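# Unwrap straw, insert it into lidded cup

## Task

Remove the straw from its paper sleeve, push it through the opening in the cup lid until it reaches the bottom of the cup, and leave the sleeve lying on the table; the cup is not fixed and has to be standing upright at the end.

## Robot and tools

Robot: two UR7e-type arms, left_arm and right_arm, each ending in a Robotiq 2F-85 two-finger gripper. Scene frame: origin at table-top height, halfway between the nominal bases; +z up, +x out over the table, left_arm on the +y side (this is unrelated to which side of an image it appears on). Calibrated bases: left_arm at (+0.069, +0.450, 0) m, right_arm at (-0.056, -0.425, 0) m, each turned only slightly about z. Every hand position, orientation, velocity and target printed for an arm is in that arm's own base frame. Fixed cameras and the table use the scene frame. Gripper axes: fingers point along +z, close along y, and a block sticks out about 10 cm toward +x. end_effector_position is the point between the closed pads; the fingertips extend about 19 mm past it when closed.

The 18-number row: a single flat list covering both arms. Numbers 1-9 are left_arm dx, dy, dz, rx, ry, rz, then left_gripper position, force_limit, speed. Numbers 10-18 are the same nine for right_arm/right_gripper. Each value lies in [-1, 1]. The six pose values are an offset, not a pose. They are measured along that arm's current Hand target axes, starting from the Hand target at the moment the action or move begins. 1.0 equals 0.6 m of travel or 180 degrees. rx, ry, rz together form one rotation vector. Sending an offset twice moves the arm twice. Zeros for all six re-request the current Hand target. Gripper position is absolute: +1 is fully open (85 mm), about -0.8 brings the pads together, and -1 squeezes until blocked. force_limit and speed run from -1 to +1; low values give a gentler, slower close. Each call must restate both grippers' three numbers, because 0 is itself a command.

execute_actions(actions, cameras): actions is a list of actions. Each action has up to 15 rows, and each row is one 1/30 s step. Every row counts from the pose at the start of that action. A short action repeats its final row until all 15 steps are used. An empty list returns state plus all camera images. cameras lists names or ["all"].

move(target, speed, blend, stop_force, zero, blocking, cameras): drives each gripper in a straight line toward its offset target. target is either one row or up to 15 rows, all counted from the same starting Hand targets. speed is in m/s, range 0.002-3.6, default 0.25; rotation rate is capped at twice that number in rad/s. blend is a corner rounding distance in m; 0 means stop at each point. stop_force is in N, range 3-120, and ends an arm's path once its wrist sensor feels that much push against the motion. Use it slowly when approaching contact. Leave it out when backing away from a surface. blocking=false returns early and cannot be combined with stop_force. The result adds a move: line: done, off_target, moving, held or fault, plus limits (paced means the pose was clipped, held means steps were withheld). Paths do not steer around obstacles. Avoid passing near an arm's own base.

wait(seconds 0-10): holds the current commands. stop: brakes a running move. zoom_image(camera, region [x0,y0,x1,y1] pixels, at most 504x504): closer look at the latest image. Camera names: cam_head_left, cam_head_right, cam_high, cam_low, cam_left_wrist, cam_right_wrist, all 896x504. zero_wrist_force(arm): re-zeros that arm's sensor. read_manual: licence text only. finished_scene(scene): ends the scene permanently; call it only once the straw stands in the cup, the wrapper lies on the table, and the cup is upright.

Reading results: Hand target is the last commanded pose, after orientation is clipped to within 32 degrees of the measured one. The gripper can settle short of it. If so, send the remaining gap as an offset. object_status codes: 2 means closed on something (a good grip), 3 means it reached the requested opening or the pads met (a thin straw may still be held), 0 means moving, 1 means blocked while opening. position_measured is in counts: 3 is fully open, 130 is about 40 mm, 230 is pads together. Wrist force and torque are given along the gripper axes. A third line shows the peak reading since the last display.

Avoid: forces of about 150 N, or joint torque at its limit (wrist joints 25.2 N m). Either stops the arm for 10 s. Also avoid pushing into firm contact, fast impacts, gripping hard on something still resting on a surface, and closing one gripper on the other arm or letting the arms press together. Never drop or knock over the cup, never let anything fall off the table, and keep motors from overheating. Do not hold an arm stretched out or straining toward a pose it cannot reach. A plausible order: look with the cameras, grip the wrapper with one hand and the straw end with the other, pull them apart gently, lay the wrapper on the table, move the straw above the lid hole, and lower it slowly with a small stop_force until it meets the cup floor. Then open the gripper and withdraw upward without tipping the cup.

Each tool is called as a command line: name --argument value for each argument, lists and objects as JSON in quotes; but a table of rows of numbers goes row by row, as --pt "numbers of a row", without its own name.

## Session

execute_actions --actions '[]'

Scene clock: 0.00 s.
left_arm: end_effector_position=(+0.0661, -0.2817, +0.1437) position_measured=3 object_status=3 end_effector_quat_wxyz=(-0.189, +0.689, +0.442, +0.543) | right_arm: end_effector_position=(+0.2798, +0.1408, +0.1408) position_measured=3 object_status=3 end_effector_quat_wxyz=(-0.053, -0.547, +0.703, -0.452)
Joint positions: left_arm=[-2.027 -1.285 1.961 -1.031 -1.374 -0.164] | right_arm=[4.595 -1.439 -2.295 -1.807 1.049 0.364]
Joint velocities: within noise
Joint torques (N m): no reading
Wrist force (N): no reading
Wrist torque (N m): no reading
Wrist force, peak (N): no reading
Hand target: left_arm +0.0661, -0.2817, +0.1437; -0.189, +0.689, +0.442, +0.543 | right_arm +0.2798, +0.1408, +0.1408; -0.053, -0.547, +0.703, -0.452
Tool commands: left_gripper/position=+1.0 left_gripper/force_limit=+1.0 left_gripper/speed=+1.0 right_gripper/position=+1.0 right_gripper/force_limit=+1.0 right_gripper/speed=+1.0

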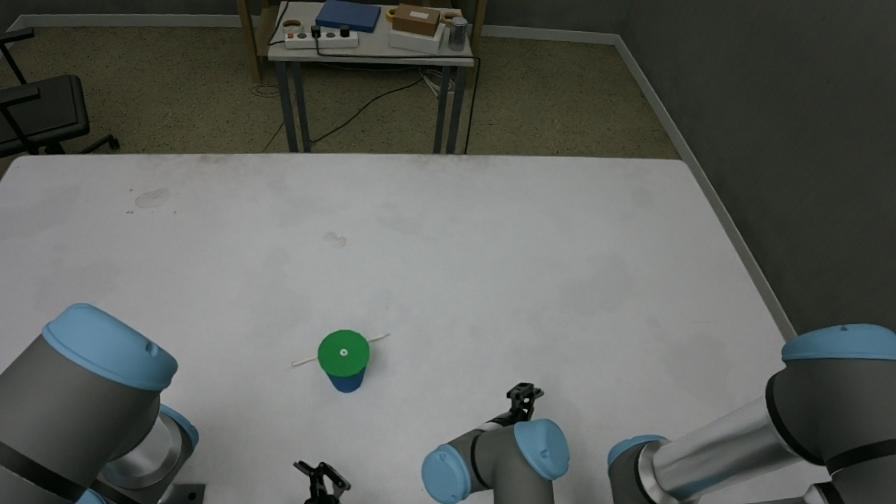

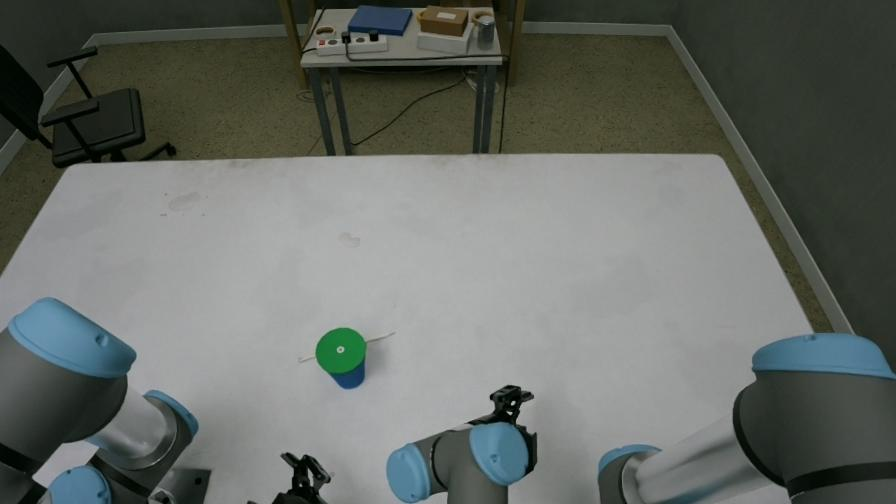

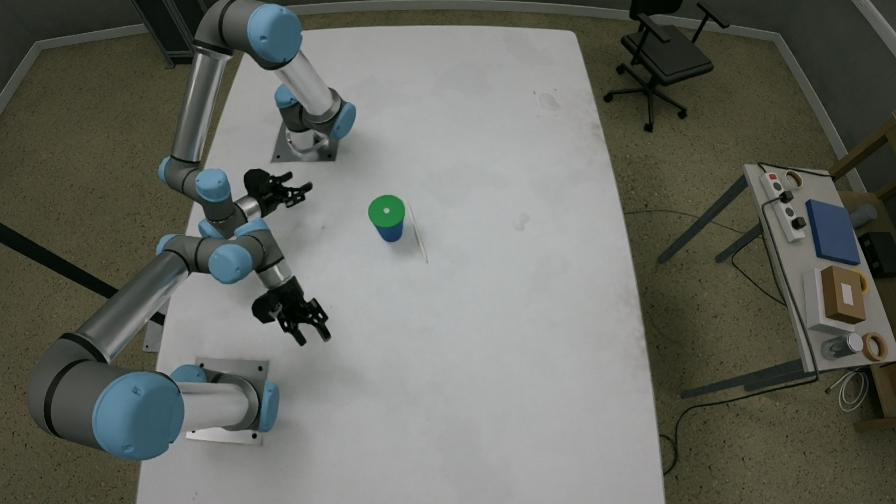

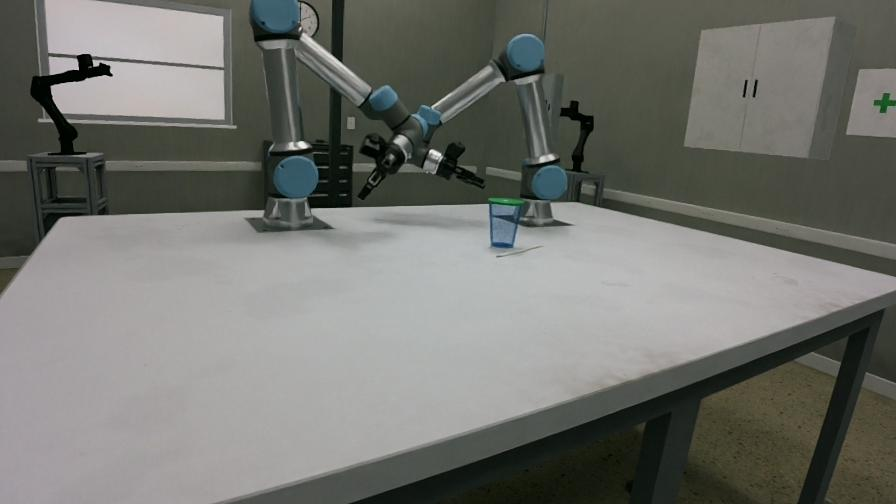

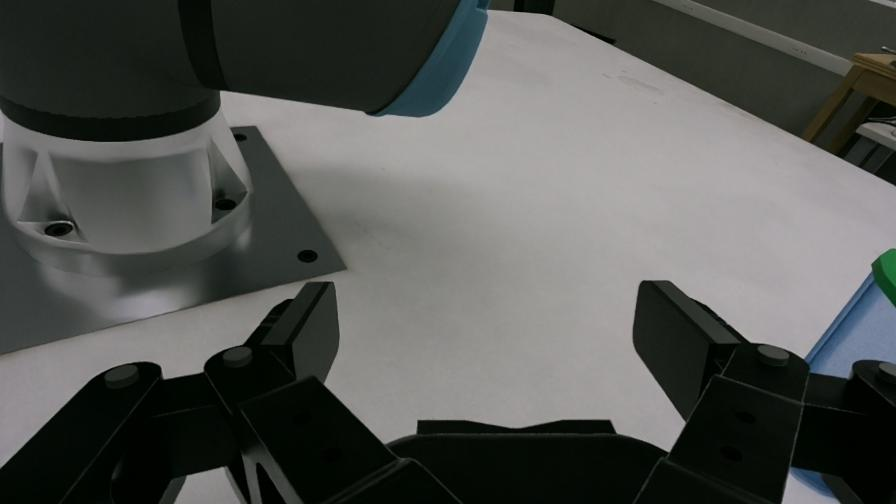

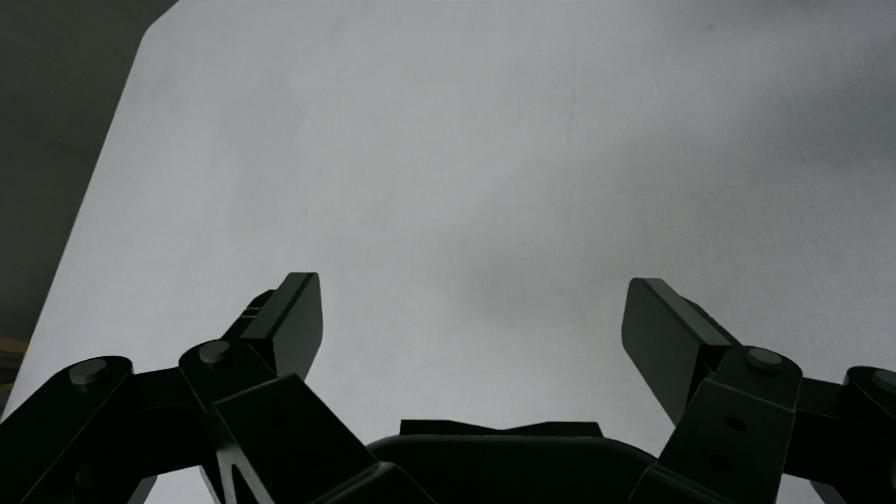

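zoom_image --camera "cam_head_left" --region '[270, 300, 420, 410]'

zoom_image --camera "cam_high" --region '[340, 170, 460, 280]'

zoom_image --camera "cam_low" --region '[460, 180, 580, 280]'

Scaled by 3.360 from the camera's 896x504 image, which has a finer 1280x720 frame.

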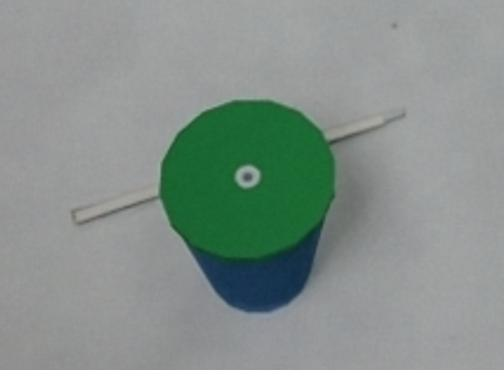

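Scaled by 4.200 from the camera's 896x504 image, which has a finer 1280x720 frame.

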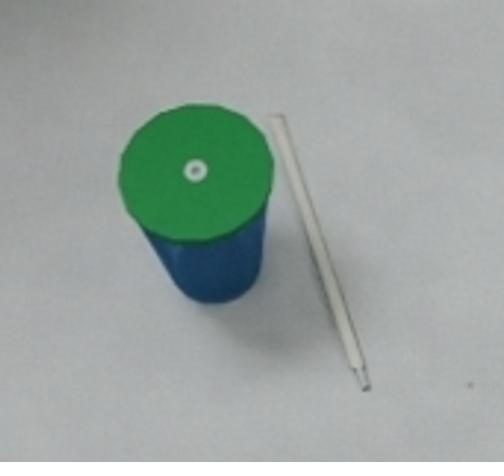

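Scaled by 4.200 from the camera's 896x504 image, which has a finer 1280x720 frame.

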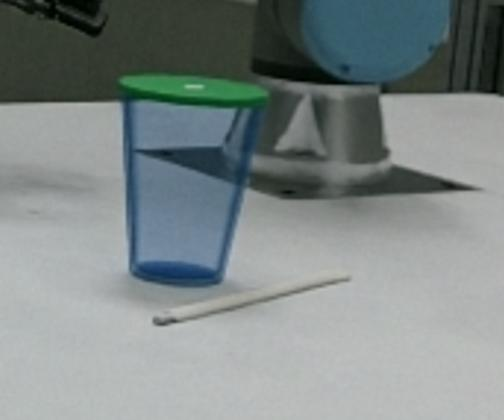

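move --target '[0.243,0.252,0.297,0.2266,-0.327,-0.2048,-0.1,-1,0,-0.361,-0.392,-0.275,-0.153,-0.263,-0.1565,-0.1,-1,0]' --speed 0.35 --cameras '["cam_left_wrist","cam_right_wrist","cam_high","cam_head_left"]'

Scene clock: 145.83 s.
left_arm: end_effector_position=(+0.2955, -0.1722, +0.2498) position_measured=141 object_status=3 end_effector_quat_wxyz=(+0.000, +0.589, +0.808, +0.000) end_effector_velocity=(+0.000, +0.001, +0.000) end_effector_angular_velocity=(-0.001, +0.002, +0.005) | right_arm: end_effector_position=(+0.4885, +0.4127, +0.2499) position_measured=141 object_status=3 end_effector_quat_wxyz=(+0.000, +0.800, -0.600, +0.000)
Joint positions: left_arm=[-0.928 -1.994 2.104 -1.681 -1.571 0.332] | right_arm=[4.053 -1.901 -1.388 -1.424 1.571 -0.943]
Joint velocities: left_arm=[0.005 0 0.001 0 -0.002 0] | right_arm=[within noise]
Joint torques (N m): left_arm=[8.09 -15.03 -14.92 -4.26 -0.51 0.77] | right_arm=[10.98 37.41 36.26 4.28 1.01 -0.86]
Wrist force (N): left_arm=[-0.8 -0.6 -2.7] | right_arm=[-0.6 -1.2 -0.2]
Wrist torque (N m): left_arm=[0.13 0.21 -0.38] | right_arm=[-0.44 -0.02 0.15]
Wrist force, peak (N): left_arm=[0.1 1.0 -3.2] | right_arm=[-1.1 -2.9 -0.7]
Hand target: left_arm +0.2955, -0.1722, +0.2498; +0.000, +0.589, +0.808, +0.000 | right_arm +0.4885, +0.4128, +0.2500; +0.000, +0.800, -0.600, +0.000
Off the commanded pose: left_arm 0.000 m, 0 deg | right_arm 0.000 m, 0 deg.
move: done
Images, in order (width x height): cam_head_left 896x504, cam_high 896x504, cam_left_wrist 896x504, cam_right_wrist 896x504.

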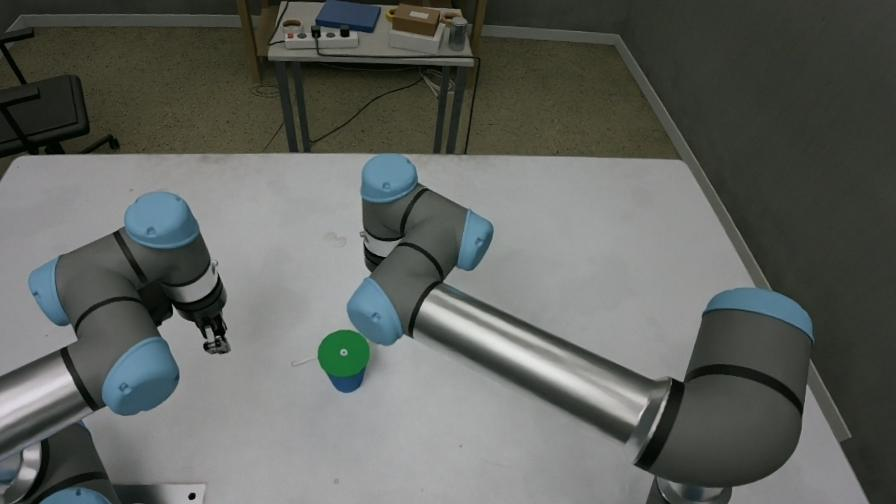

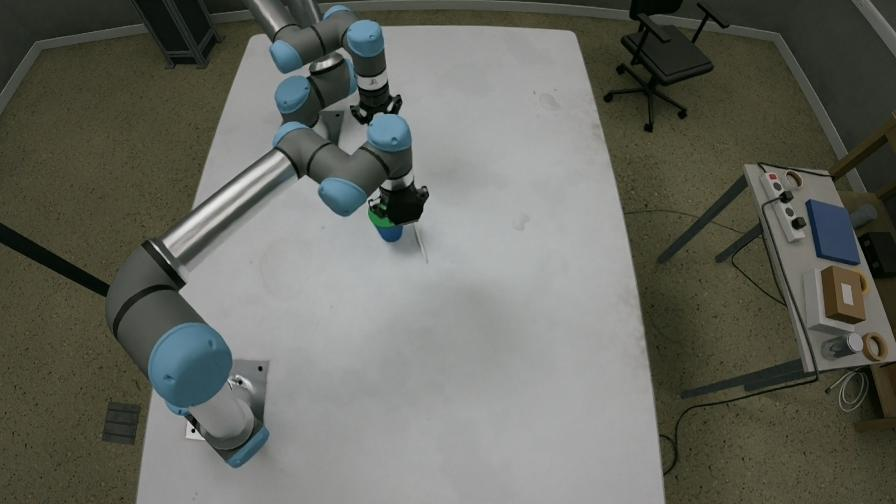

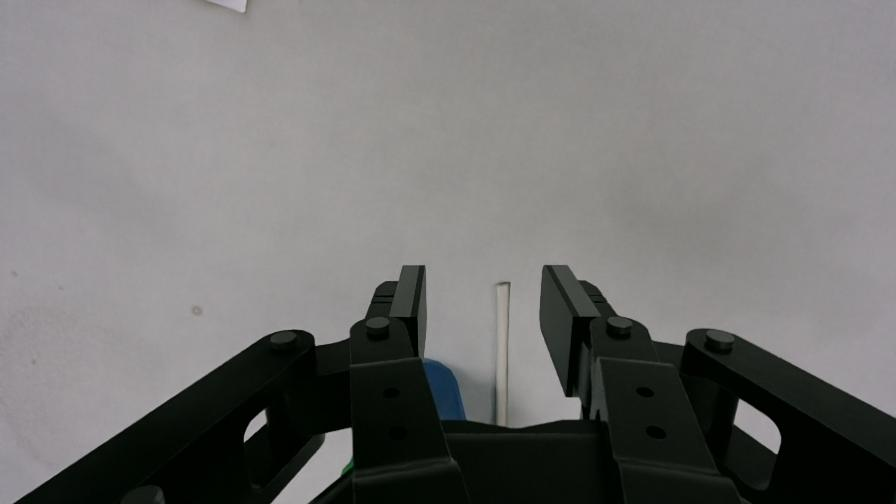

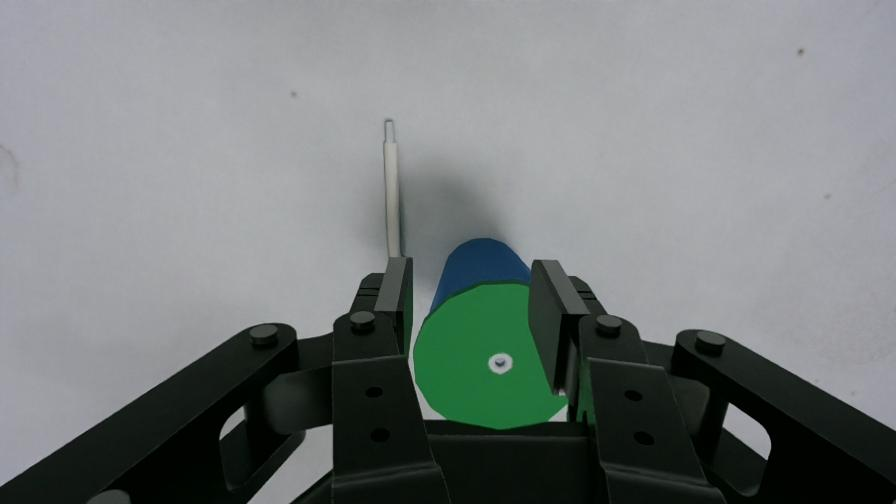

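move --pt "-0.17 0.062 0.1 0 0 -0.0093 -0.1 -1 0 0.05 -0.0875 0.05 0 0 0 -0.1 -1 0" --pt "-0.17 0.062 0.3167 0 0 -0.0093 -0.1 -1 0 0.05 -0.0875 0.3167 0 0 0 -0.1 -1 0" --speed 0.25 --blend '[0.03,0]' --cameras '["cam_left_wrist","cam_right_wrist"]'

Scene clock: 211.63 s.
left_arm: end_effector_position=(+0.3621, -0.2580, +0.0599) position_measured=141 object_status=3 end_effector_quat_wxyz=(+0.000, +0.577, +0.817, +0.000) | right_arm: end_effector_position=(+0.5472, +0.3988, +0.0601) position_measured=141 object_status=3 end_effector_quat_wxyz=(+0.000, +0.800, -0.600, +0.000)
Joint positions: left_arm=[-0.923 -1.479 2.235 -2.326 -1.571 0.307] | right_arm=[3.969 -2.14 -1.548 -1.025 1.571 -1.027]
Joint torques (N m): left_arm=[7.16 -15.03 -21.33 -4.56 0.82 2.2] | right_arm=[4.83 44.4 18.05 4.69 -0.91 -0.6]
Wrist force (N): left_arm=[-1.0 -0.5 -2.8] | right_arm=[-0.9 -1.2 -0.1]
Wrist torque (N m): left_arm=[0.15 0.25 -0.38] | right_arm=[-0.39 0.07 0.20]
Wrist force, peak (N): left_arm=[2.2 -1.4 -4.0] | right_arm=[-1.0 -1.0 2.9]
Hand target: left_arm +0.3621, -0.2580, +0.0598; +0.000, +0.577, +0.817, +0.000 | right_arm +0.5472, +0.3988, +0.0600; +0.000, +0.800, -0.600, +0.000
Off the commanded pose: left_arm 0.000 m, 0 deg | right_arm 0.000 m, 0 deg.
move: done
Images, in order (width x height): cam_left_wrist 896x504, cam_right_wrist 896x504.

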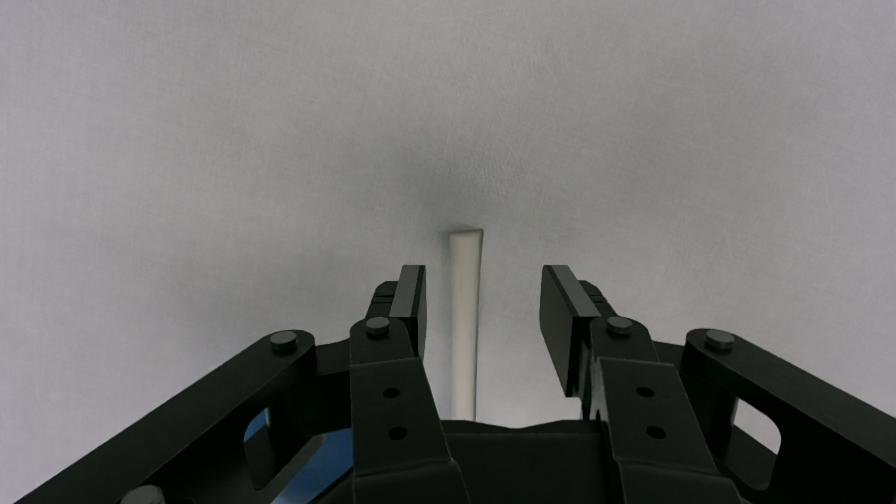

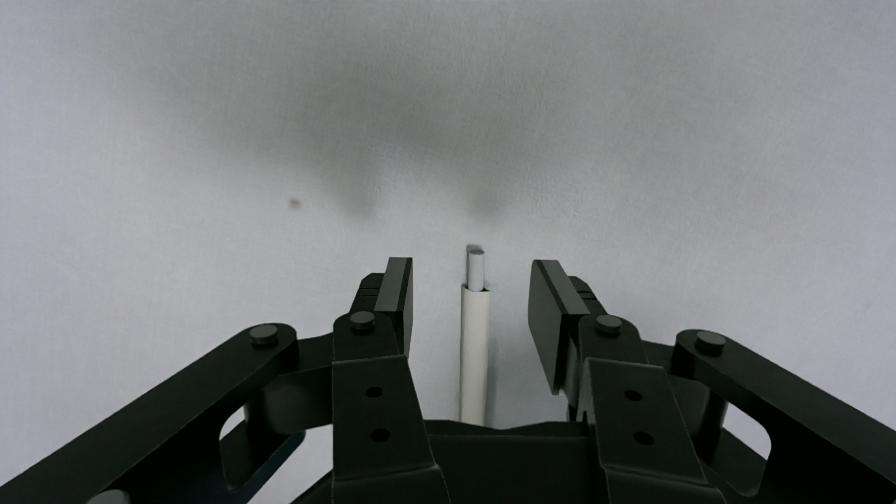

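move --pt "0.005 -0.005 0.054 0 0 0 -0.1 -1 0 -0.0058 0.0075 0.054 0 0 0 -0.1 -1 0" --pt "0.005 -0.005 0.0767 0 0 0 -0.1 -1 0 -0.0058 0.0075 0.0767 0 0 0 -0.1 -1 0" --speed '[0.1,0.012]' --stop_force 6 --cameras '["cam_left_wrist","cam_right_wrist"]'

Scene clock: 235.03 s.
left_arm: end_effector_position=(+0.3582, -0.2562, +0.0194) position_measured=141 object_status=3 end_effector_quat_wxyz=(+0.000, +0.577, +0.817, +0.000) | right_arm: end_effector_position=(+0.5419, +0.4009, +0.0191) position_measured=141 object_status=3 end_effector_quat_wxyz=(+0.000, +0.800, -0.600, +0.000)
Joint positions: left_arm=[-0.928 -1.398 2.288 -2.461 -1.571 0.303] | right_arm=[3.977 -2.187 -1.591 -0.934 1.571 -1.019]
Joint torques (N m): left_arm=[4.05 -31.66 -26.71 -4.42 0.36 1.99] | right_arm=[-7.25 50.45 21.04 0.47 -0.37 -1.31]
Wrist force (N): left_arm=[-0.6 -0.7 -5.3] | right_arm=[-1.0 -1.7 -10.4]
Wrist torque (N m): left_arm=[0.09 0.21 -0.38] | right_arm=[-0.11 -0.01 0.12]
Wrist force, peak (N): left_arm=[3.5 -2.8 -35.4] | right_arm=[1.1 2.4 -27.3]
Hand target: left_arm +0.3582, -0.2562, +0.0194; +0.000, +0.577, +0.817, +0.000 (not the last commanded pose) | right_arm +0.5419, +0.4009, +0.0191; +0.000, +0.800, -0.600, +0.000 (not the last commanded pose)
Off the commanded pose: left_arm 0.006 m, 0 deg | right_arm 0.005 m, 0 deg.
move: contact (left_arm, right_arm); path passed 1 of 2 targets
Images, in order (width x height): cam_left_wrist 896x504, cam_right_wrist 896x504.

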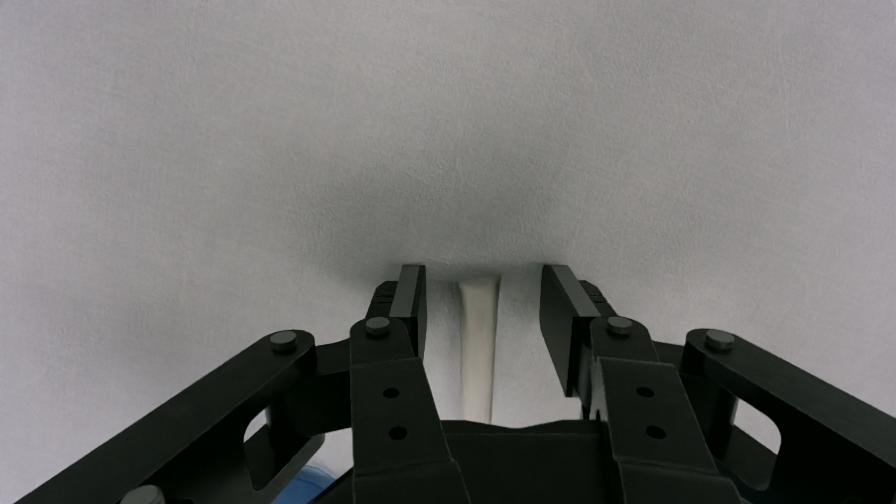

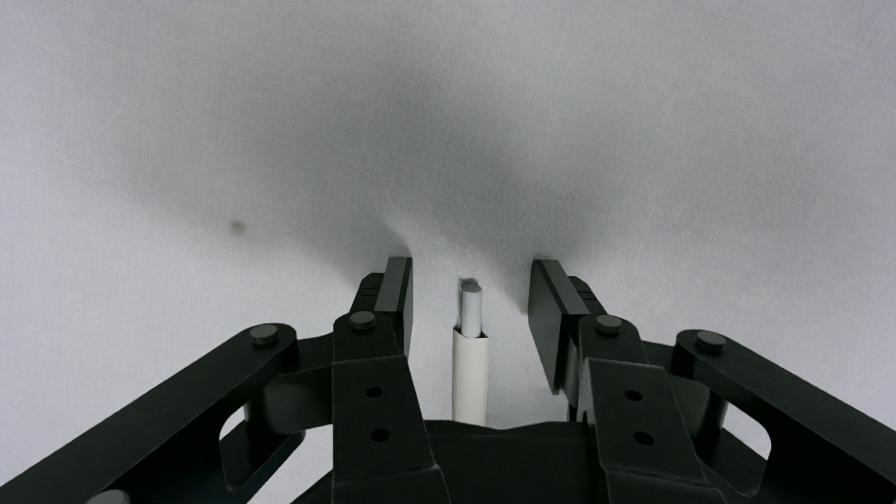

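move --pt "0 0 -0.002 0 0 0 -0.1 -1 0 0.001 0 -0.002 0 0 0 -0.1 -1 0" --pt "0 0 -0.002 0 0 0 -1 -0.9 -1 0.001 0 -0.002 0 0 0 -1 -0.5 -1" --speed 0.05 --cameras '["cam_left_wrist","cam_right_wrist"]'

Scene clock: 250.77 s.
left_arm: end_effector_position=(+0.3583, -0.2562, +0.0206) position_measured=222 object_status=0 end_effector_quat_wxyz=(+0.000, +0.577, +0.817, +0.000) | right_arm: end_effector_position=(+0.5421, +0.4004, +0.0203) position_measured=218 object_status=2 end_effector_quat_wxyz=(+0.000, +0.800, -0.600, +0.000)
Joint positions: left_arm=[-0.928 -1.401 2.287 -2.457 -1.571 0.303] | right_arm=[3.977 -2.185 -1.591 -0.936 1.571 -1.02]
Joint torques (N m): left_arm=[-1.75 -10.69 -17.51 -0.63 -0.08 1.94] | right_arm=[-11.95 43.13 11.34 1.21 -0.25 0.21]
Wrist force (N): left_arm=[3.6 -0.7 -26.6] | right_arm=[0.3 -1.3 -5.2]
Wrist torque (N m): left_arm=[0.04 0.08 -0.40] | right_arm=[-0.32 0.03 0.16]
Wrist force, peak (N): left_arm=[5.0 2.3 -28.0] | right_arm=[-0.5 -2.3 -12.9]
Hand target: left_arm +0.3582, -0.2562, +0.0206; +0.000, +0.577, +0.817, +0.000 | right_arm +0.5420, +0.4003, +0.0203; +0.000, +0.800, -0.600, +0.000
Off the commanded pose: left_arm 0.000 m, 0 deg | right_arm 0.000 m, 0 deg.
move: done
Images, in order (width x height): cam_left_wrist 896x504, cam_right_wrist 896x504.

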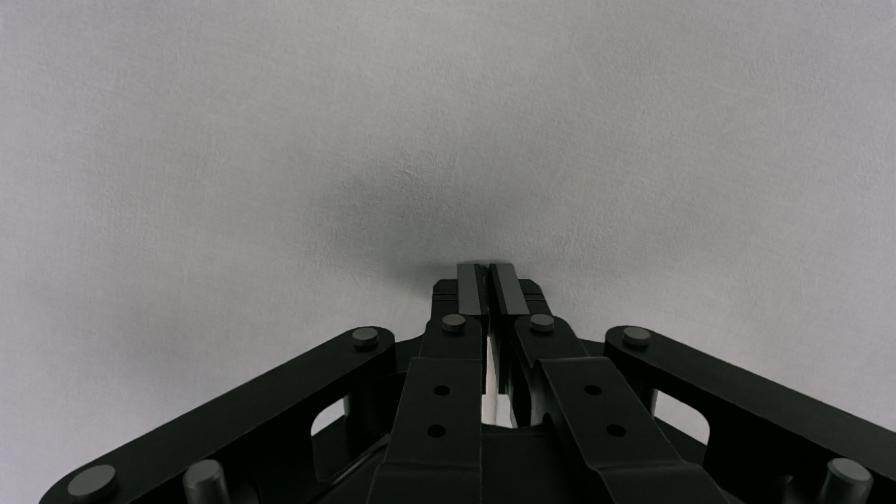

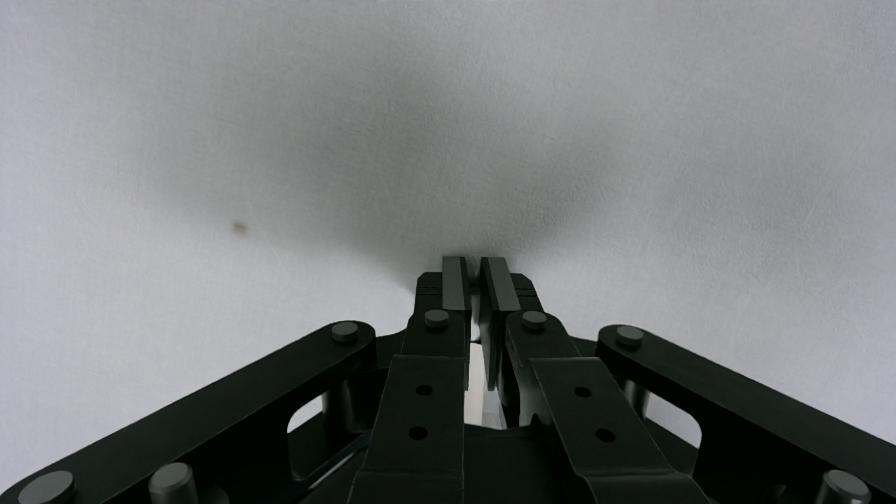

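move --target '[0,0,-0.025,0,0,0,-1,-0.9,-1,0,0,-0.025,0,0,0,-1,-0.5,-1]' --speed 0.05 --cameras '["cam_left_wrist","cam_right_wrist","cam_low"]'

zoom_image --camera "cam_low" --region '[440, 150, 600, 280]'

Scene clock: 258.77 s.
left_arm: end_effector_position=(+0.3583, -0.2562, +0.0357) position_measured=231 object_status=0 end_effector_quat_wxyz=(+0.000, +0.577, +0.817, +0.000) | right_arm: end_effector_position=(+0.5421, +0.4004, +0.0355) position_measured=218 object_status=2 end_effector_quat_wxyz=(+0.000, +0.800, -0.600, +0.000)
Joint positions: left_arm=[-0.928 -1.436 2.272 -2.407 -1.571 0.303] | right_arm=[3.977 -2.164 -1.58 -0.968 1.571 -1.02]
Joint torques (N m): left_arm=[-0.69 -14.44 -7.95 -4.53 -0.5 1.92] | right_arm=[-11.99 33.78 14.3 4.58 -0.17 -0.14]
Wrist force (N): left_arm=[-0.6 -0.6 -2.3] | right_arm=[-0.6 -0.9 -0.5]
Wrist torque (N m): left_arm=[0.11 0.28 -0.37] | right_arm=[-0.39 0.10 0.15]
Wrist force, peak (N): left_arm=[3.2 -0.4 -27.1] | right_arm=[-1.2 -2.1 -7.9]
Hand target: left_arm +0.3582, -0.2562, +0.0356; +0.000, +0.577, +0.817, +0.000 | right_arm +0.5420, +0.4003, +0.0353; +0.000, +0.800, -0.600, +0.000
Off the commanded pose: left_arm 0.000 m, 0 deg | right_arm 0.000 m, 0 deg.
move: done
Images, in order (width x height): cam_low 896x504, cam_left_wrist 896x504, cam_right_wrist 896x504.

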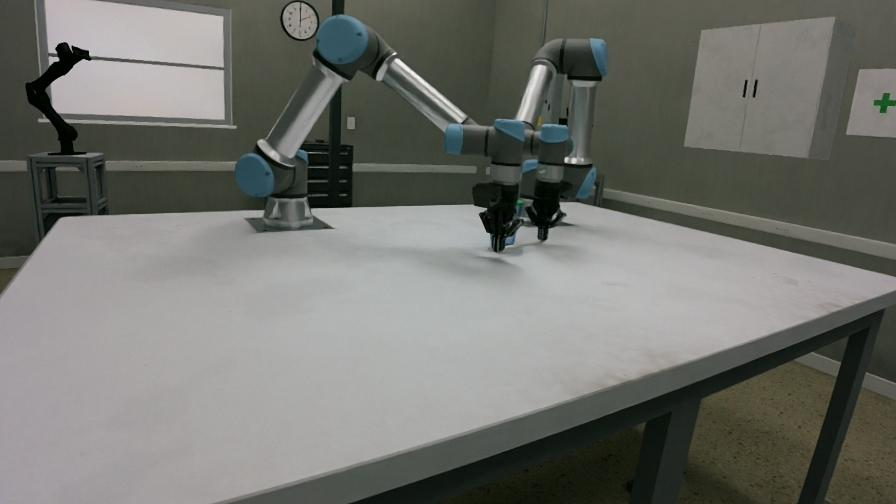

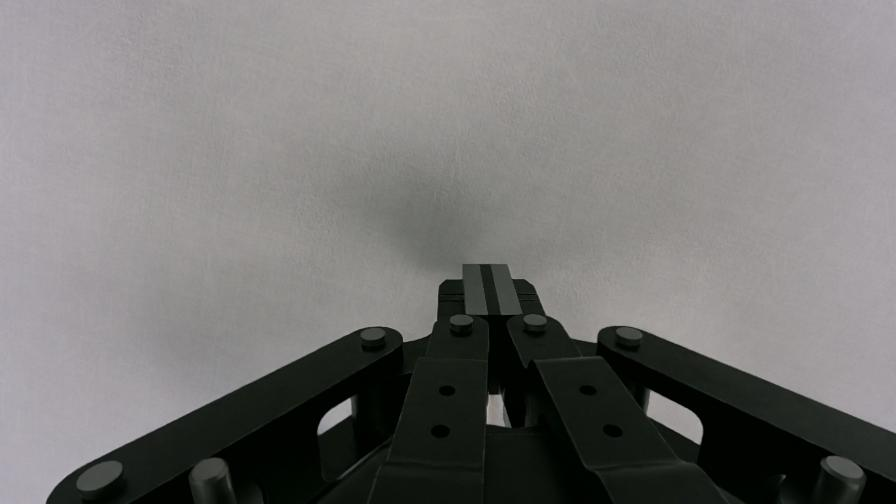

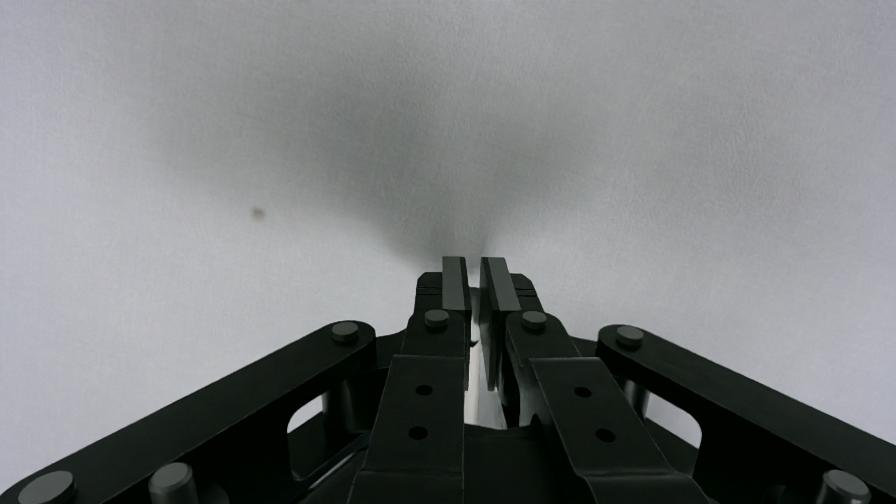

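Scaled by 3.150 from the camera's 896x504 image, which has a finer 1280x720 frame.

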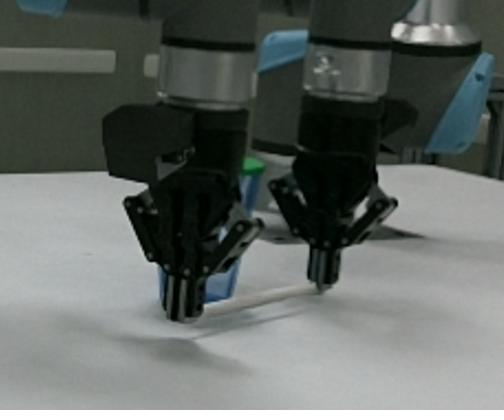

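move --pt "0 0 0 0 0 0 -0.1 -0.9 0 0 0 0 0 0 0 -1 -0.5 -1" --pt "-0.01 0 0.013 0 0 0 -0.1 -0.9 0 0 0 0 0 0 0 -1 -0.5 -1" --speed 0.05 --cameras '["cam_left_wrist","cam_low"]'

zoom_image --camera "cam_low" --region '[470, 190, 570, 270]'

Scene clock: 274.10 s.
left_arm: end_effector_position=(+0.3603, -0.2619, +0.0278) position_measured=141 object_status=3 end_effector_quat_wxyz=(+0.000, +0.577, +0.817, +0.000) | right_arm: end_effector_position=(+0.5420, +0.4003, +0.0353) position_measured=218 object_status=2 end_effector_quat_wxyz=(+0.000, +0.800, -0.600, +0.000)
Joint positions: left_arm=[-0.932 -1.407 2.267 -2.431 -1.571 0.298] | right_arm=[3.977 -2.165 -1.58 -0.968 1.571 -1.02]
Joint torques (N m): left_arm=[0.6 -33.45 -20 -1.32 0.53 -0.7] | right_arm=[-12.11 34.99 16.73 2.83 -0.23 -1.52]
Wrist force (N): left_arm=[-0.9 -0.6 -2.8] | right_arm=[-0.9 -1.2 -0.4]
Wrist torque (N m): left_arm=[0.14 0.23 -0.38] | right_arm=[-0.42 0.09 0.18]
Wrist force, peak (N): left_arm=[-2.0 -0.7 -2.6] | right_arm=[-1.9 -1.5 -0.5]
Hand target: left_arm +0.3602, -0.2618, +0.0278; +0.000, +0.577, +0.817, +0.000 | right_arm +0.5420, +0.4003, +0.0353; +0.000, +0.800, -0.600, +0.000
Off the commanded pose: left_arm 0.000 m, 0 deg | right_arm 0.000 m, 0 deg.
move: done
Images, in order (width x height): cam_low 896x504, cam_left_wrist 896x504.

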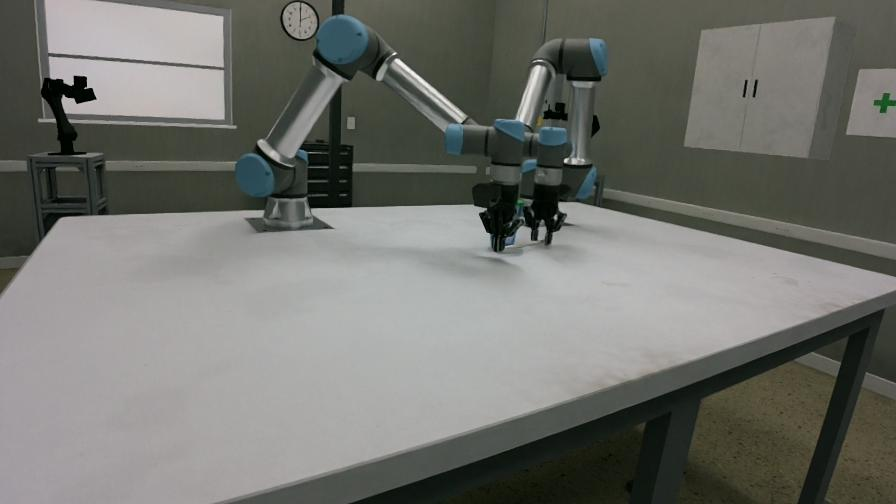

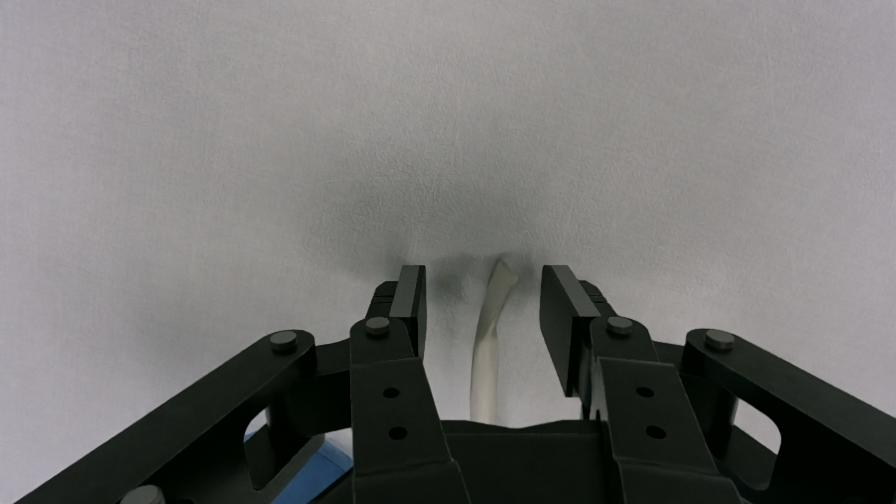

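Scaled by 5.040 from the camera's 896x504 image, which has a finer 1280x720 frame.

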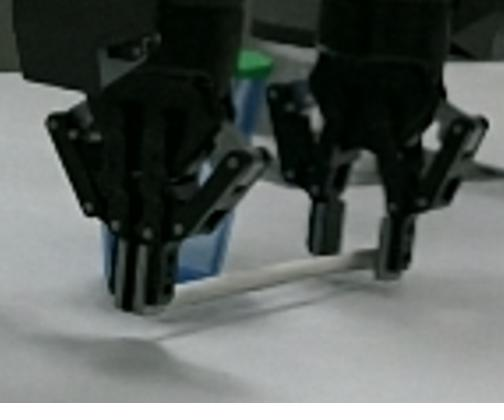

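move --target '[0,0,0,0,0,0,-1,-0.3,-1,0,0,0,0,0,0,-1,-0.5,-1]' --cameras '["cam_left_wrist"]'

wait --seconds 0.5

Scene clock: 284.73 s.
left_arm: end_effector_position=(+0.3602, -0.2618, +0.0278) position_measured=230 object_status=0 end_effector_quat_wxyz=(+0.000, +0.577, +0.817, +0.000) | right_arm: end_effector_position=(+0.5421, +0.4003, +0.0353) position_measured=218 object_status=2 end_effector_quat_wxyz=(+0.000, +0.800, -0.600, +0.000)
Joint positions: left_arm=[-0.932 -1.407 2.267 -2.43 -1.571 0.299] | right_arm=[3.977 -2.165 -1.58 -0.968 1.571 -1.02]
Joint torques (N m): left_arm=[3.49 -32.64 -20.17 -8 0.23 2.11] | right_arm=[0.9 42.15 26.3 3.27 2.24 -1.64]
Wrist force (N): left_arm=[14.9 -0.2 -2.4] | right_arm=[12.7 -1.1 -0.4]
Wrist torque (N m): left_arm=[0.15 -0.20 -0.37] | right_arm=[-0.39 0.13 0.16]
Wrist force, peak (N): left_arm=[14.9 -0.3 -2.6] | right_arm=[12.8 -1.2 -0.3]
Hand target: left_arm +0.3602, -0.2618, +0.0278; +0.000, +0.577, +0.817, +0.000 | right_arm +0.5420, +0.4003, +0.0353; +0.000, +0.800, -0.600, +0.000
Off the commanded pose: left_arm 0.000 m, 0 deg | right_arm 0.000 m, 0 deg.
move: done
Images, in order (width x height): cam_left_wrist 896x504.

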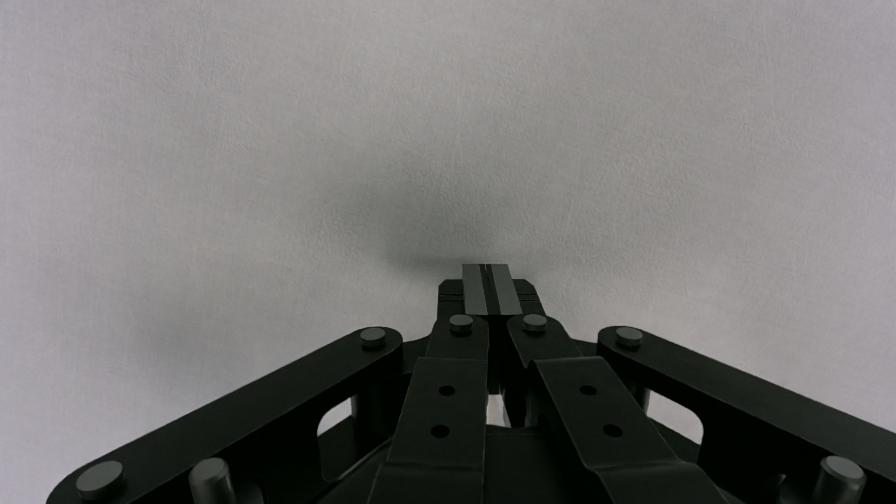

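Scene clock: 285.23 s.
left_arm: end_effector_position=(+0.3602, -0.2618, +0.0278) position_measured=230 object_status=3 end_effector_quat_wxyz=(+0.000, +0.577, +0.817, +0.000) | right_arm: end_effector_position=(+0.5421, +0.4003, +0.0353) position_measured=218 object_status=2 end_effector_quat_wxyz=(+0.000, +0.800, -0.600, +0.000)
Joint positions: left_arm=[-0.932 -1.407 2.267 -2.43 -1.571 0.299] | right_arm=[3.977 -2.165 -1.58 -0.968 1.571 -1.02]
Joint torques (N m): left_arm=[2.05 -32.64 -31.05 -7.88 0 2] | right_arm=[12.23 42.59 25.34 5.07 3.69 -1.55]
Wrist force (N): left_arm=[15.2 -0.4 -2.5] | right_arm=[13.0 -1.3 0.1]
Wrist torque (N m): left_arm=[0.13 -0.18 -0.37] | right_arm=[-0.41 0.14 0.17]
Wrist force, peak (N): left_arm=[15.5 -0.4 -2.6] | right_arm=[13.3 -1.2 0.0]
Hand target: left_arm +0.3602, -0.2618, +0.0278; +0.000, +0.577, +0.817, +0.000 | right_arm +0.5420, +0.4003, +0.0353; +0.000, +0.800, -0.600, +0.000
Tool commands: left_gripper/position=-1.0 left_gripper/force_limit=-0.3 left_gripper/speed=-1.0 right_gripper/position=-1.0 right_gripper/force_limit=-0.5 right_gripper/speed=-1.0
Off the commanded pose: left_arm 0.000 m, 0 deg | right_arm 0.000 m, 0 deg.
wait: 0.50 s; at rest by 0.17 s

move --target '[0,0,0,0,0,0,-1,-0.3,-1,0.1,0,0,0,0,0,-1,-0.5,-1]' --speed 0.06 --cameras '["cam_left_wrist","cam_right_wrist","cam_low"]'

zoom_image --camera "cam_low" --region '[450, 190, 570, 280]'

Scene clock: 293.73 s.
left_arm: end_effector_position=(+0.3602, -0.2618, +0.0278) position_measured=230 object_status=3 end_effector_quat_wxyz=(+0.000, +0.577, +0.817, +0.000) | right_arm: end_effector_position=(+0.5589, +0.3425, +0.0354) position_measured=218 object_status=2 end_effector_quat_wxyz=(+0.000, +0.800, -0.600, +0.000) end_effector_velocity=(-0.001, +0.005, +0.001) end_effector_angular_velocity=(+0.002, -0.001, +0.000)
Joint positions: left_arm=[-0.932 -1.407 2.267 -2.43 -1.571 0.299] | right_arm=[3.896 -2.129 -1.642 -0.941 1.571 -1.1]
Joint velocities: left_arm=[within noise] | right_arm=[0.006 -0.001 0.004 0 0.001 0.006]
Joint torques (N m): left_arm=[-6.21 -28.37 -7.48 -1.19 0.54 1.98] | right_arm=[11.64 33.92 28.74 2.03 -0.97 1.65]
Wrist force (N): left_arm=[-0.6 -0.3 -2.7] | right_arm=[-0.3 -1.0 -0.3]
Wrist torque (N m): left_arm=[0.18 0.22 -0.37] | right_arm=[-0.42 0.08 0.21]
Wrist force, peak (N): left_arm=[16.3 -0.3 -2.6] | right_arm=[14.1 -1.3 -0.1]
Hand target: left_arm +0.3602, -0.2618, +0.0278; +0.000, +0.577, +0.817, +0.000 | right_arm +0.5588, +0.3427, +0.0353; +0.000, +0.800, -0.600, +0.000
Off the commanded pose: left_arm 0.000 m, 0 deg | right_arm 0.000 m, 0 deg.
move: done
Images, in order (width x height): cam_low 896x504, cam_left_wrist 896x504, cam_right_wrist 896x504.

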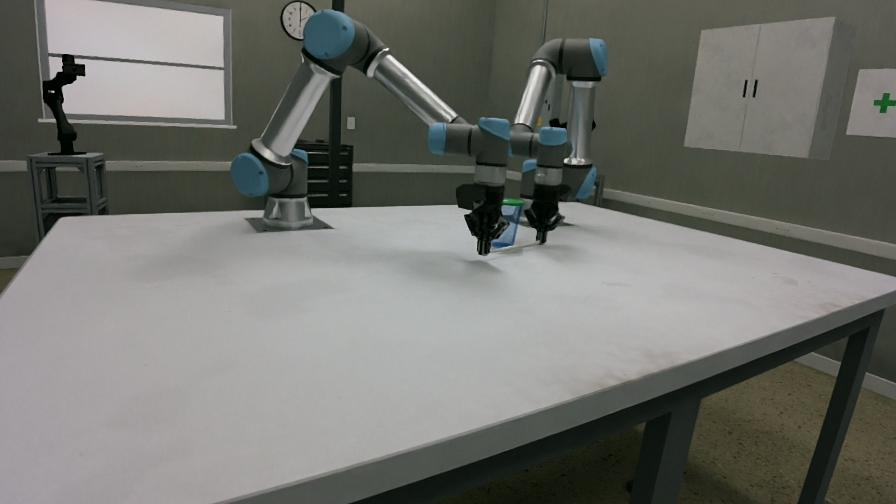

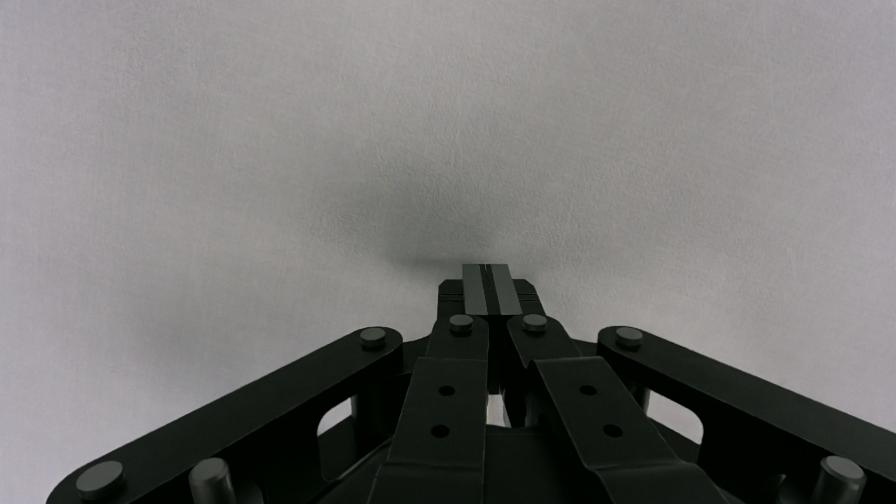

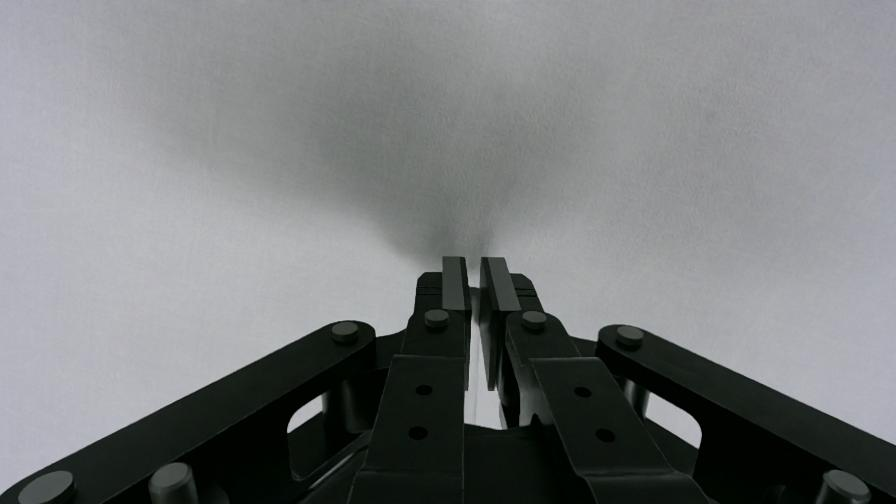

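Scaled by 4.200 from the camera's 896x504 image, which has a finer 1280x720 frame.

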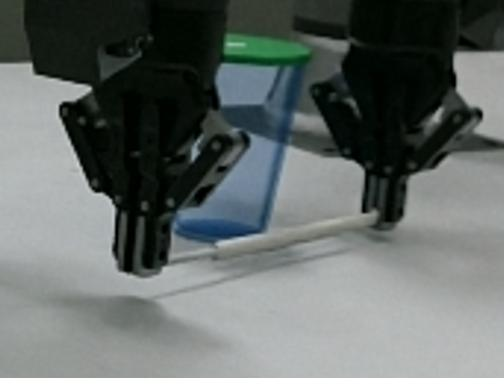

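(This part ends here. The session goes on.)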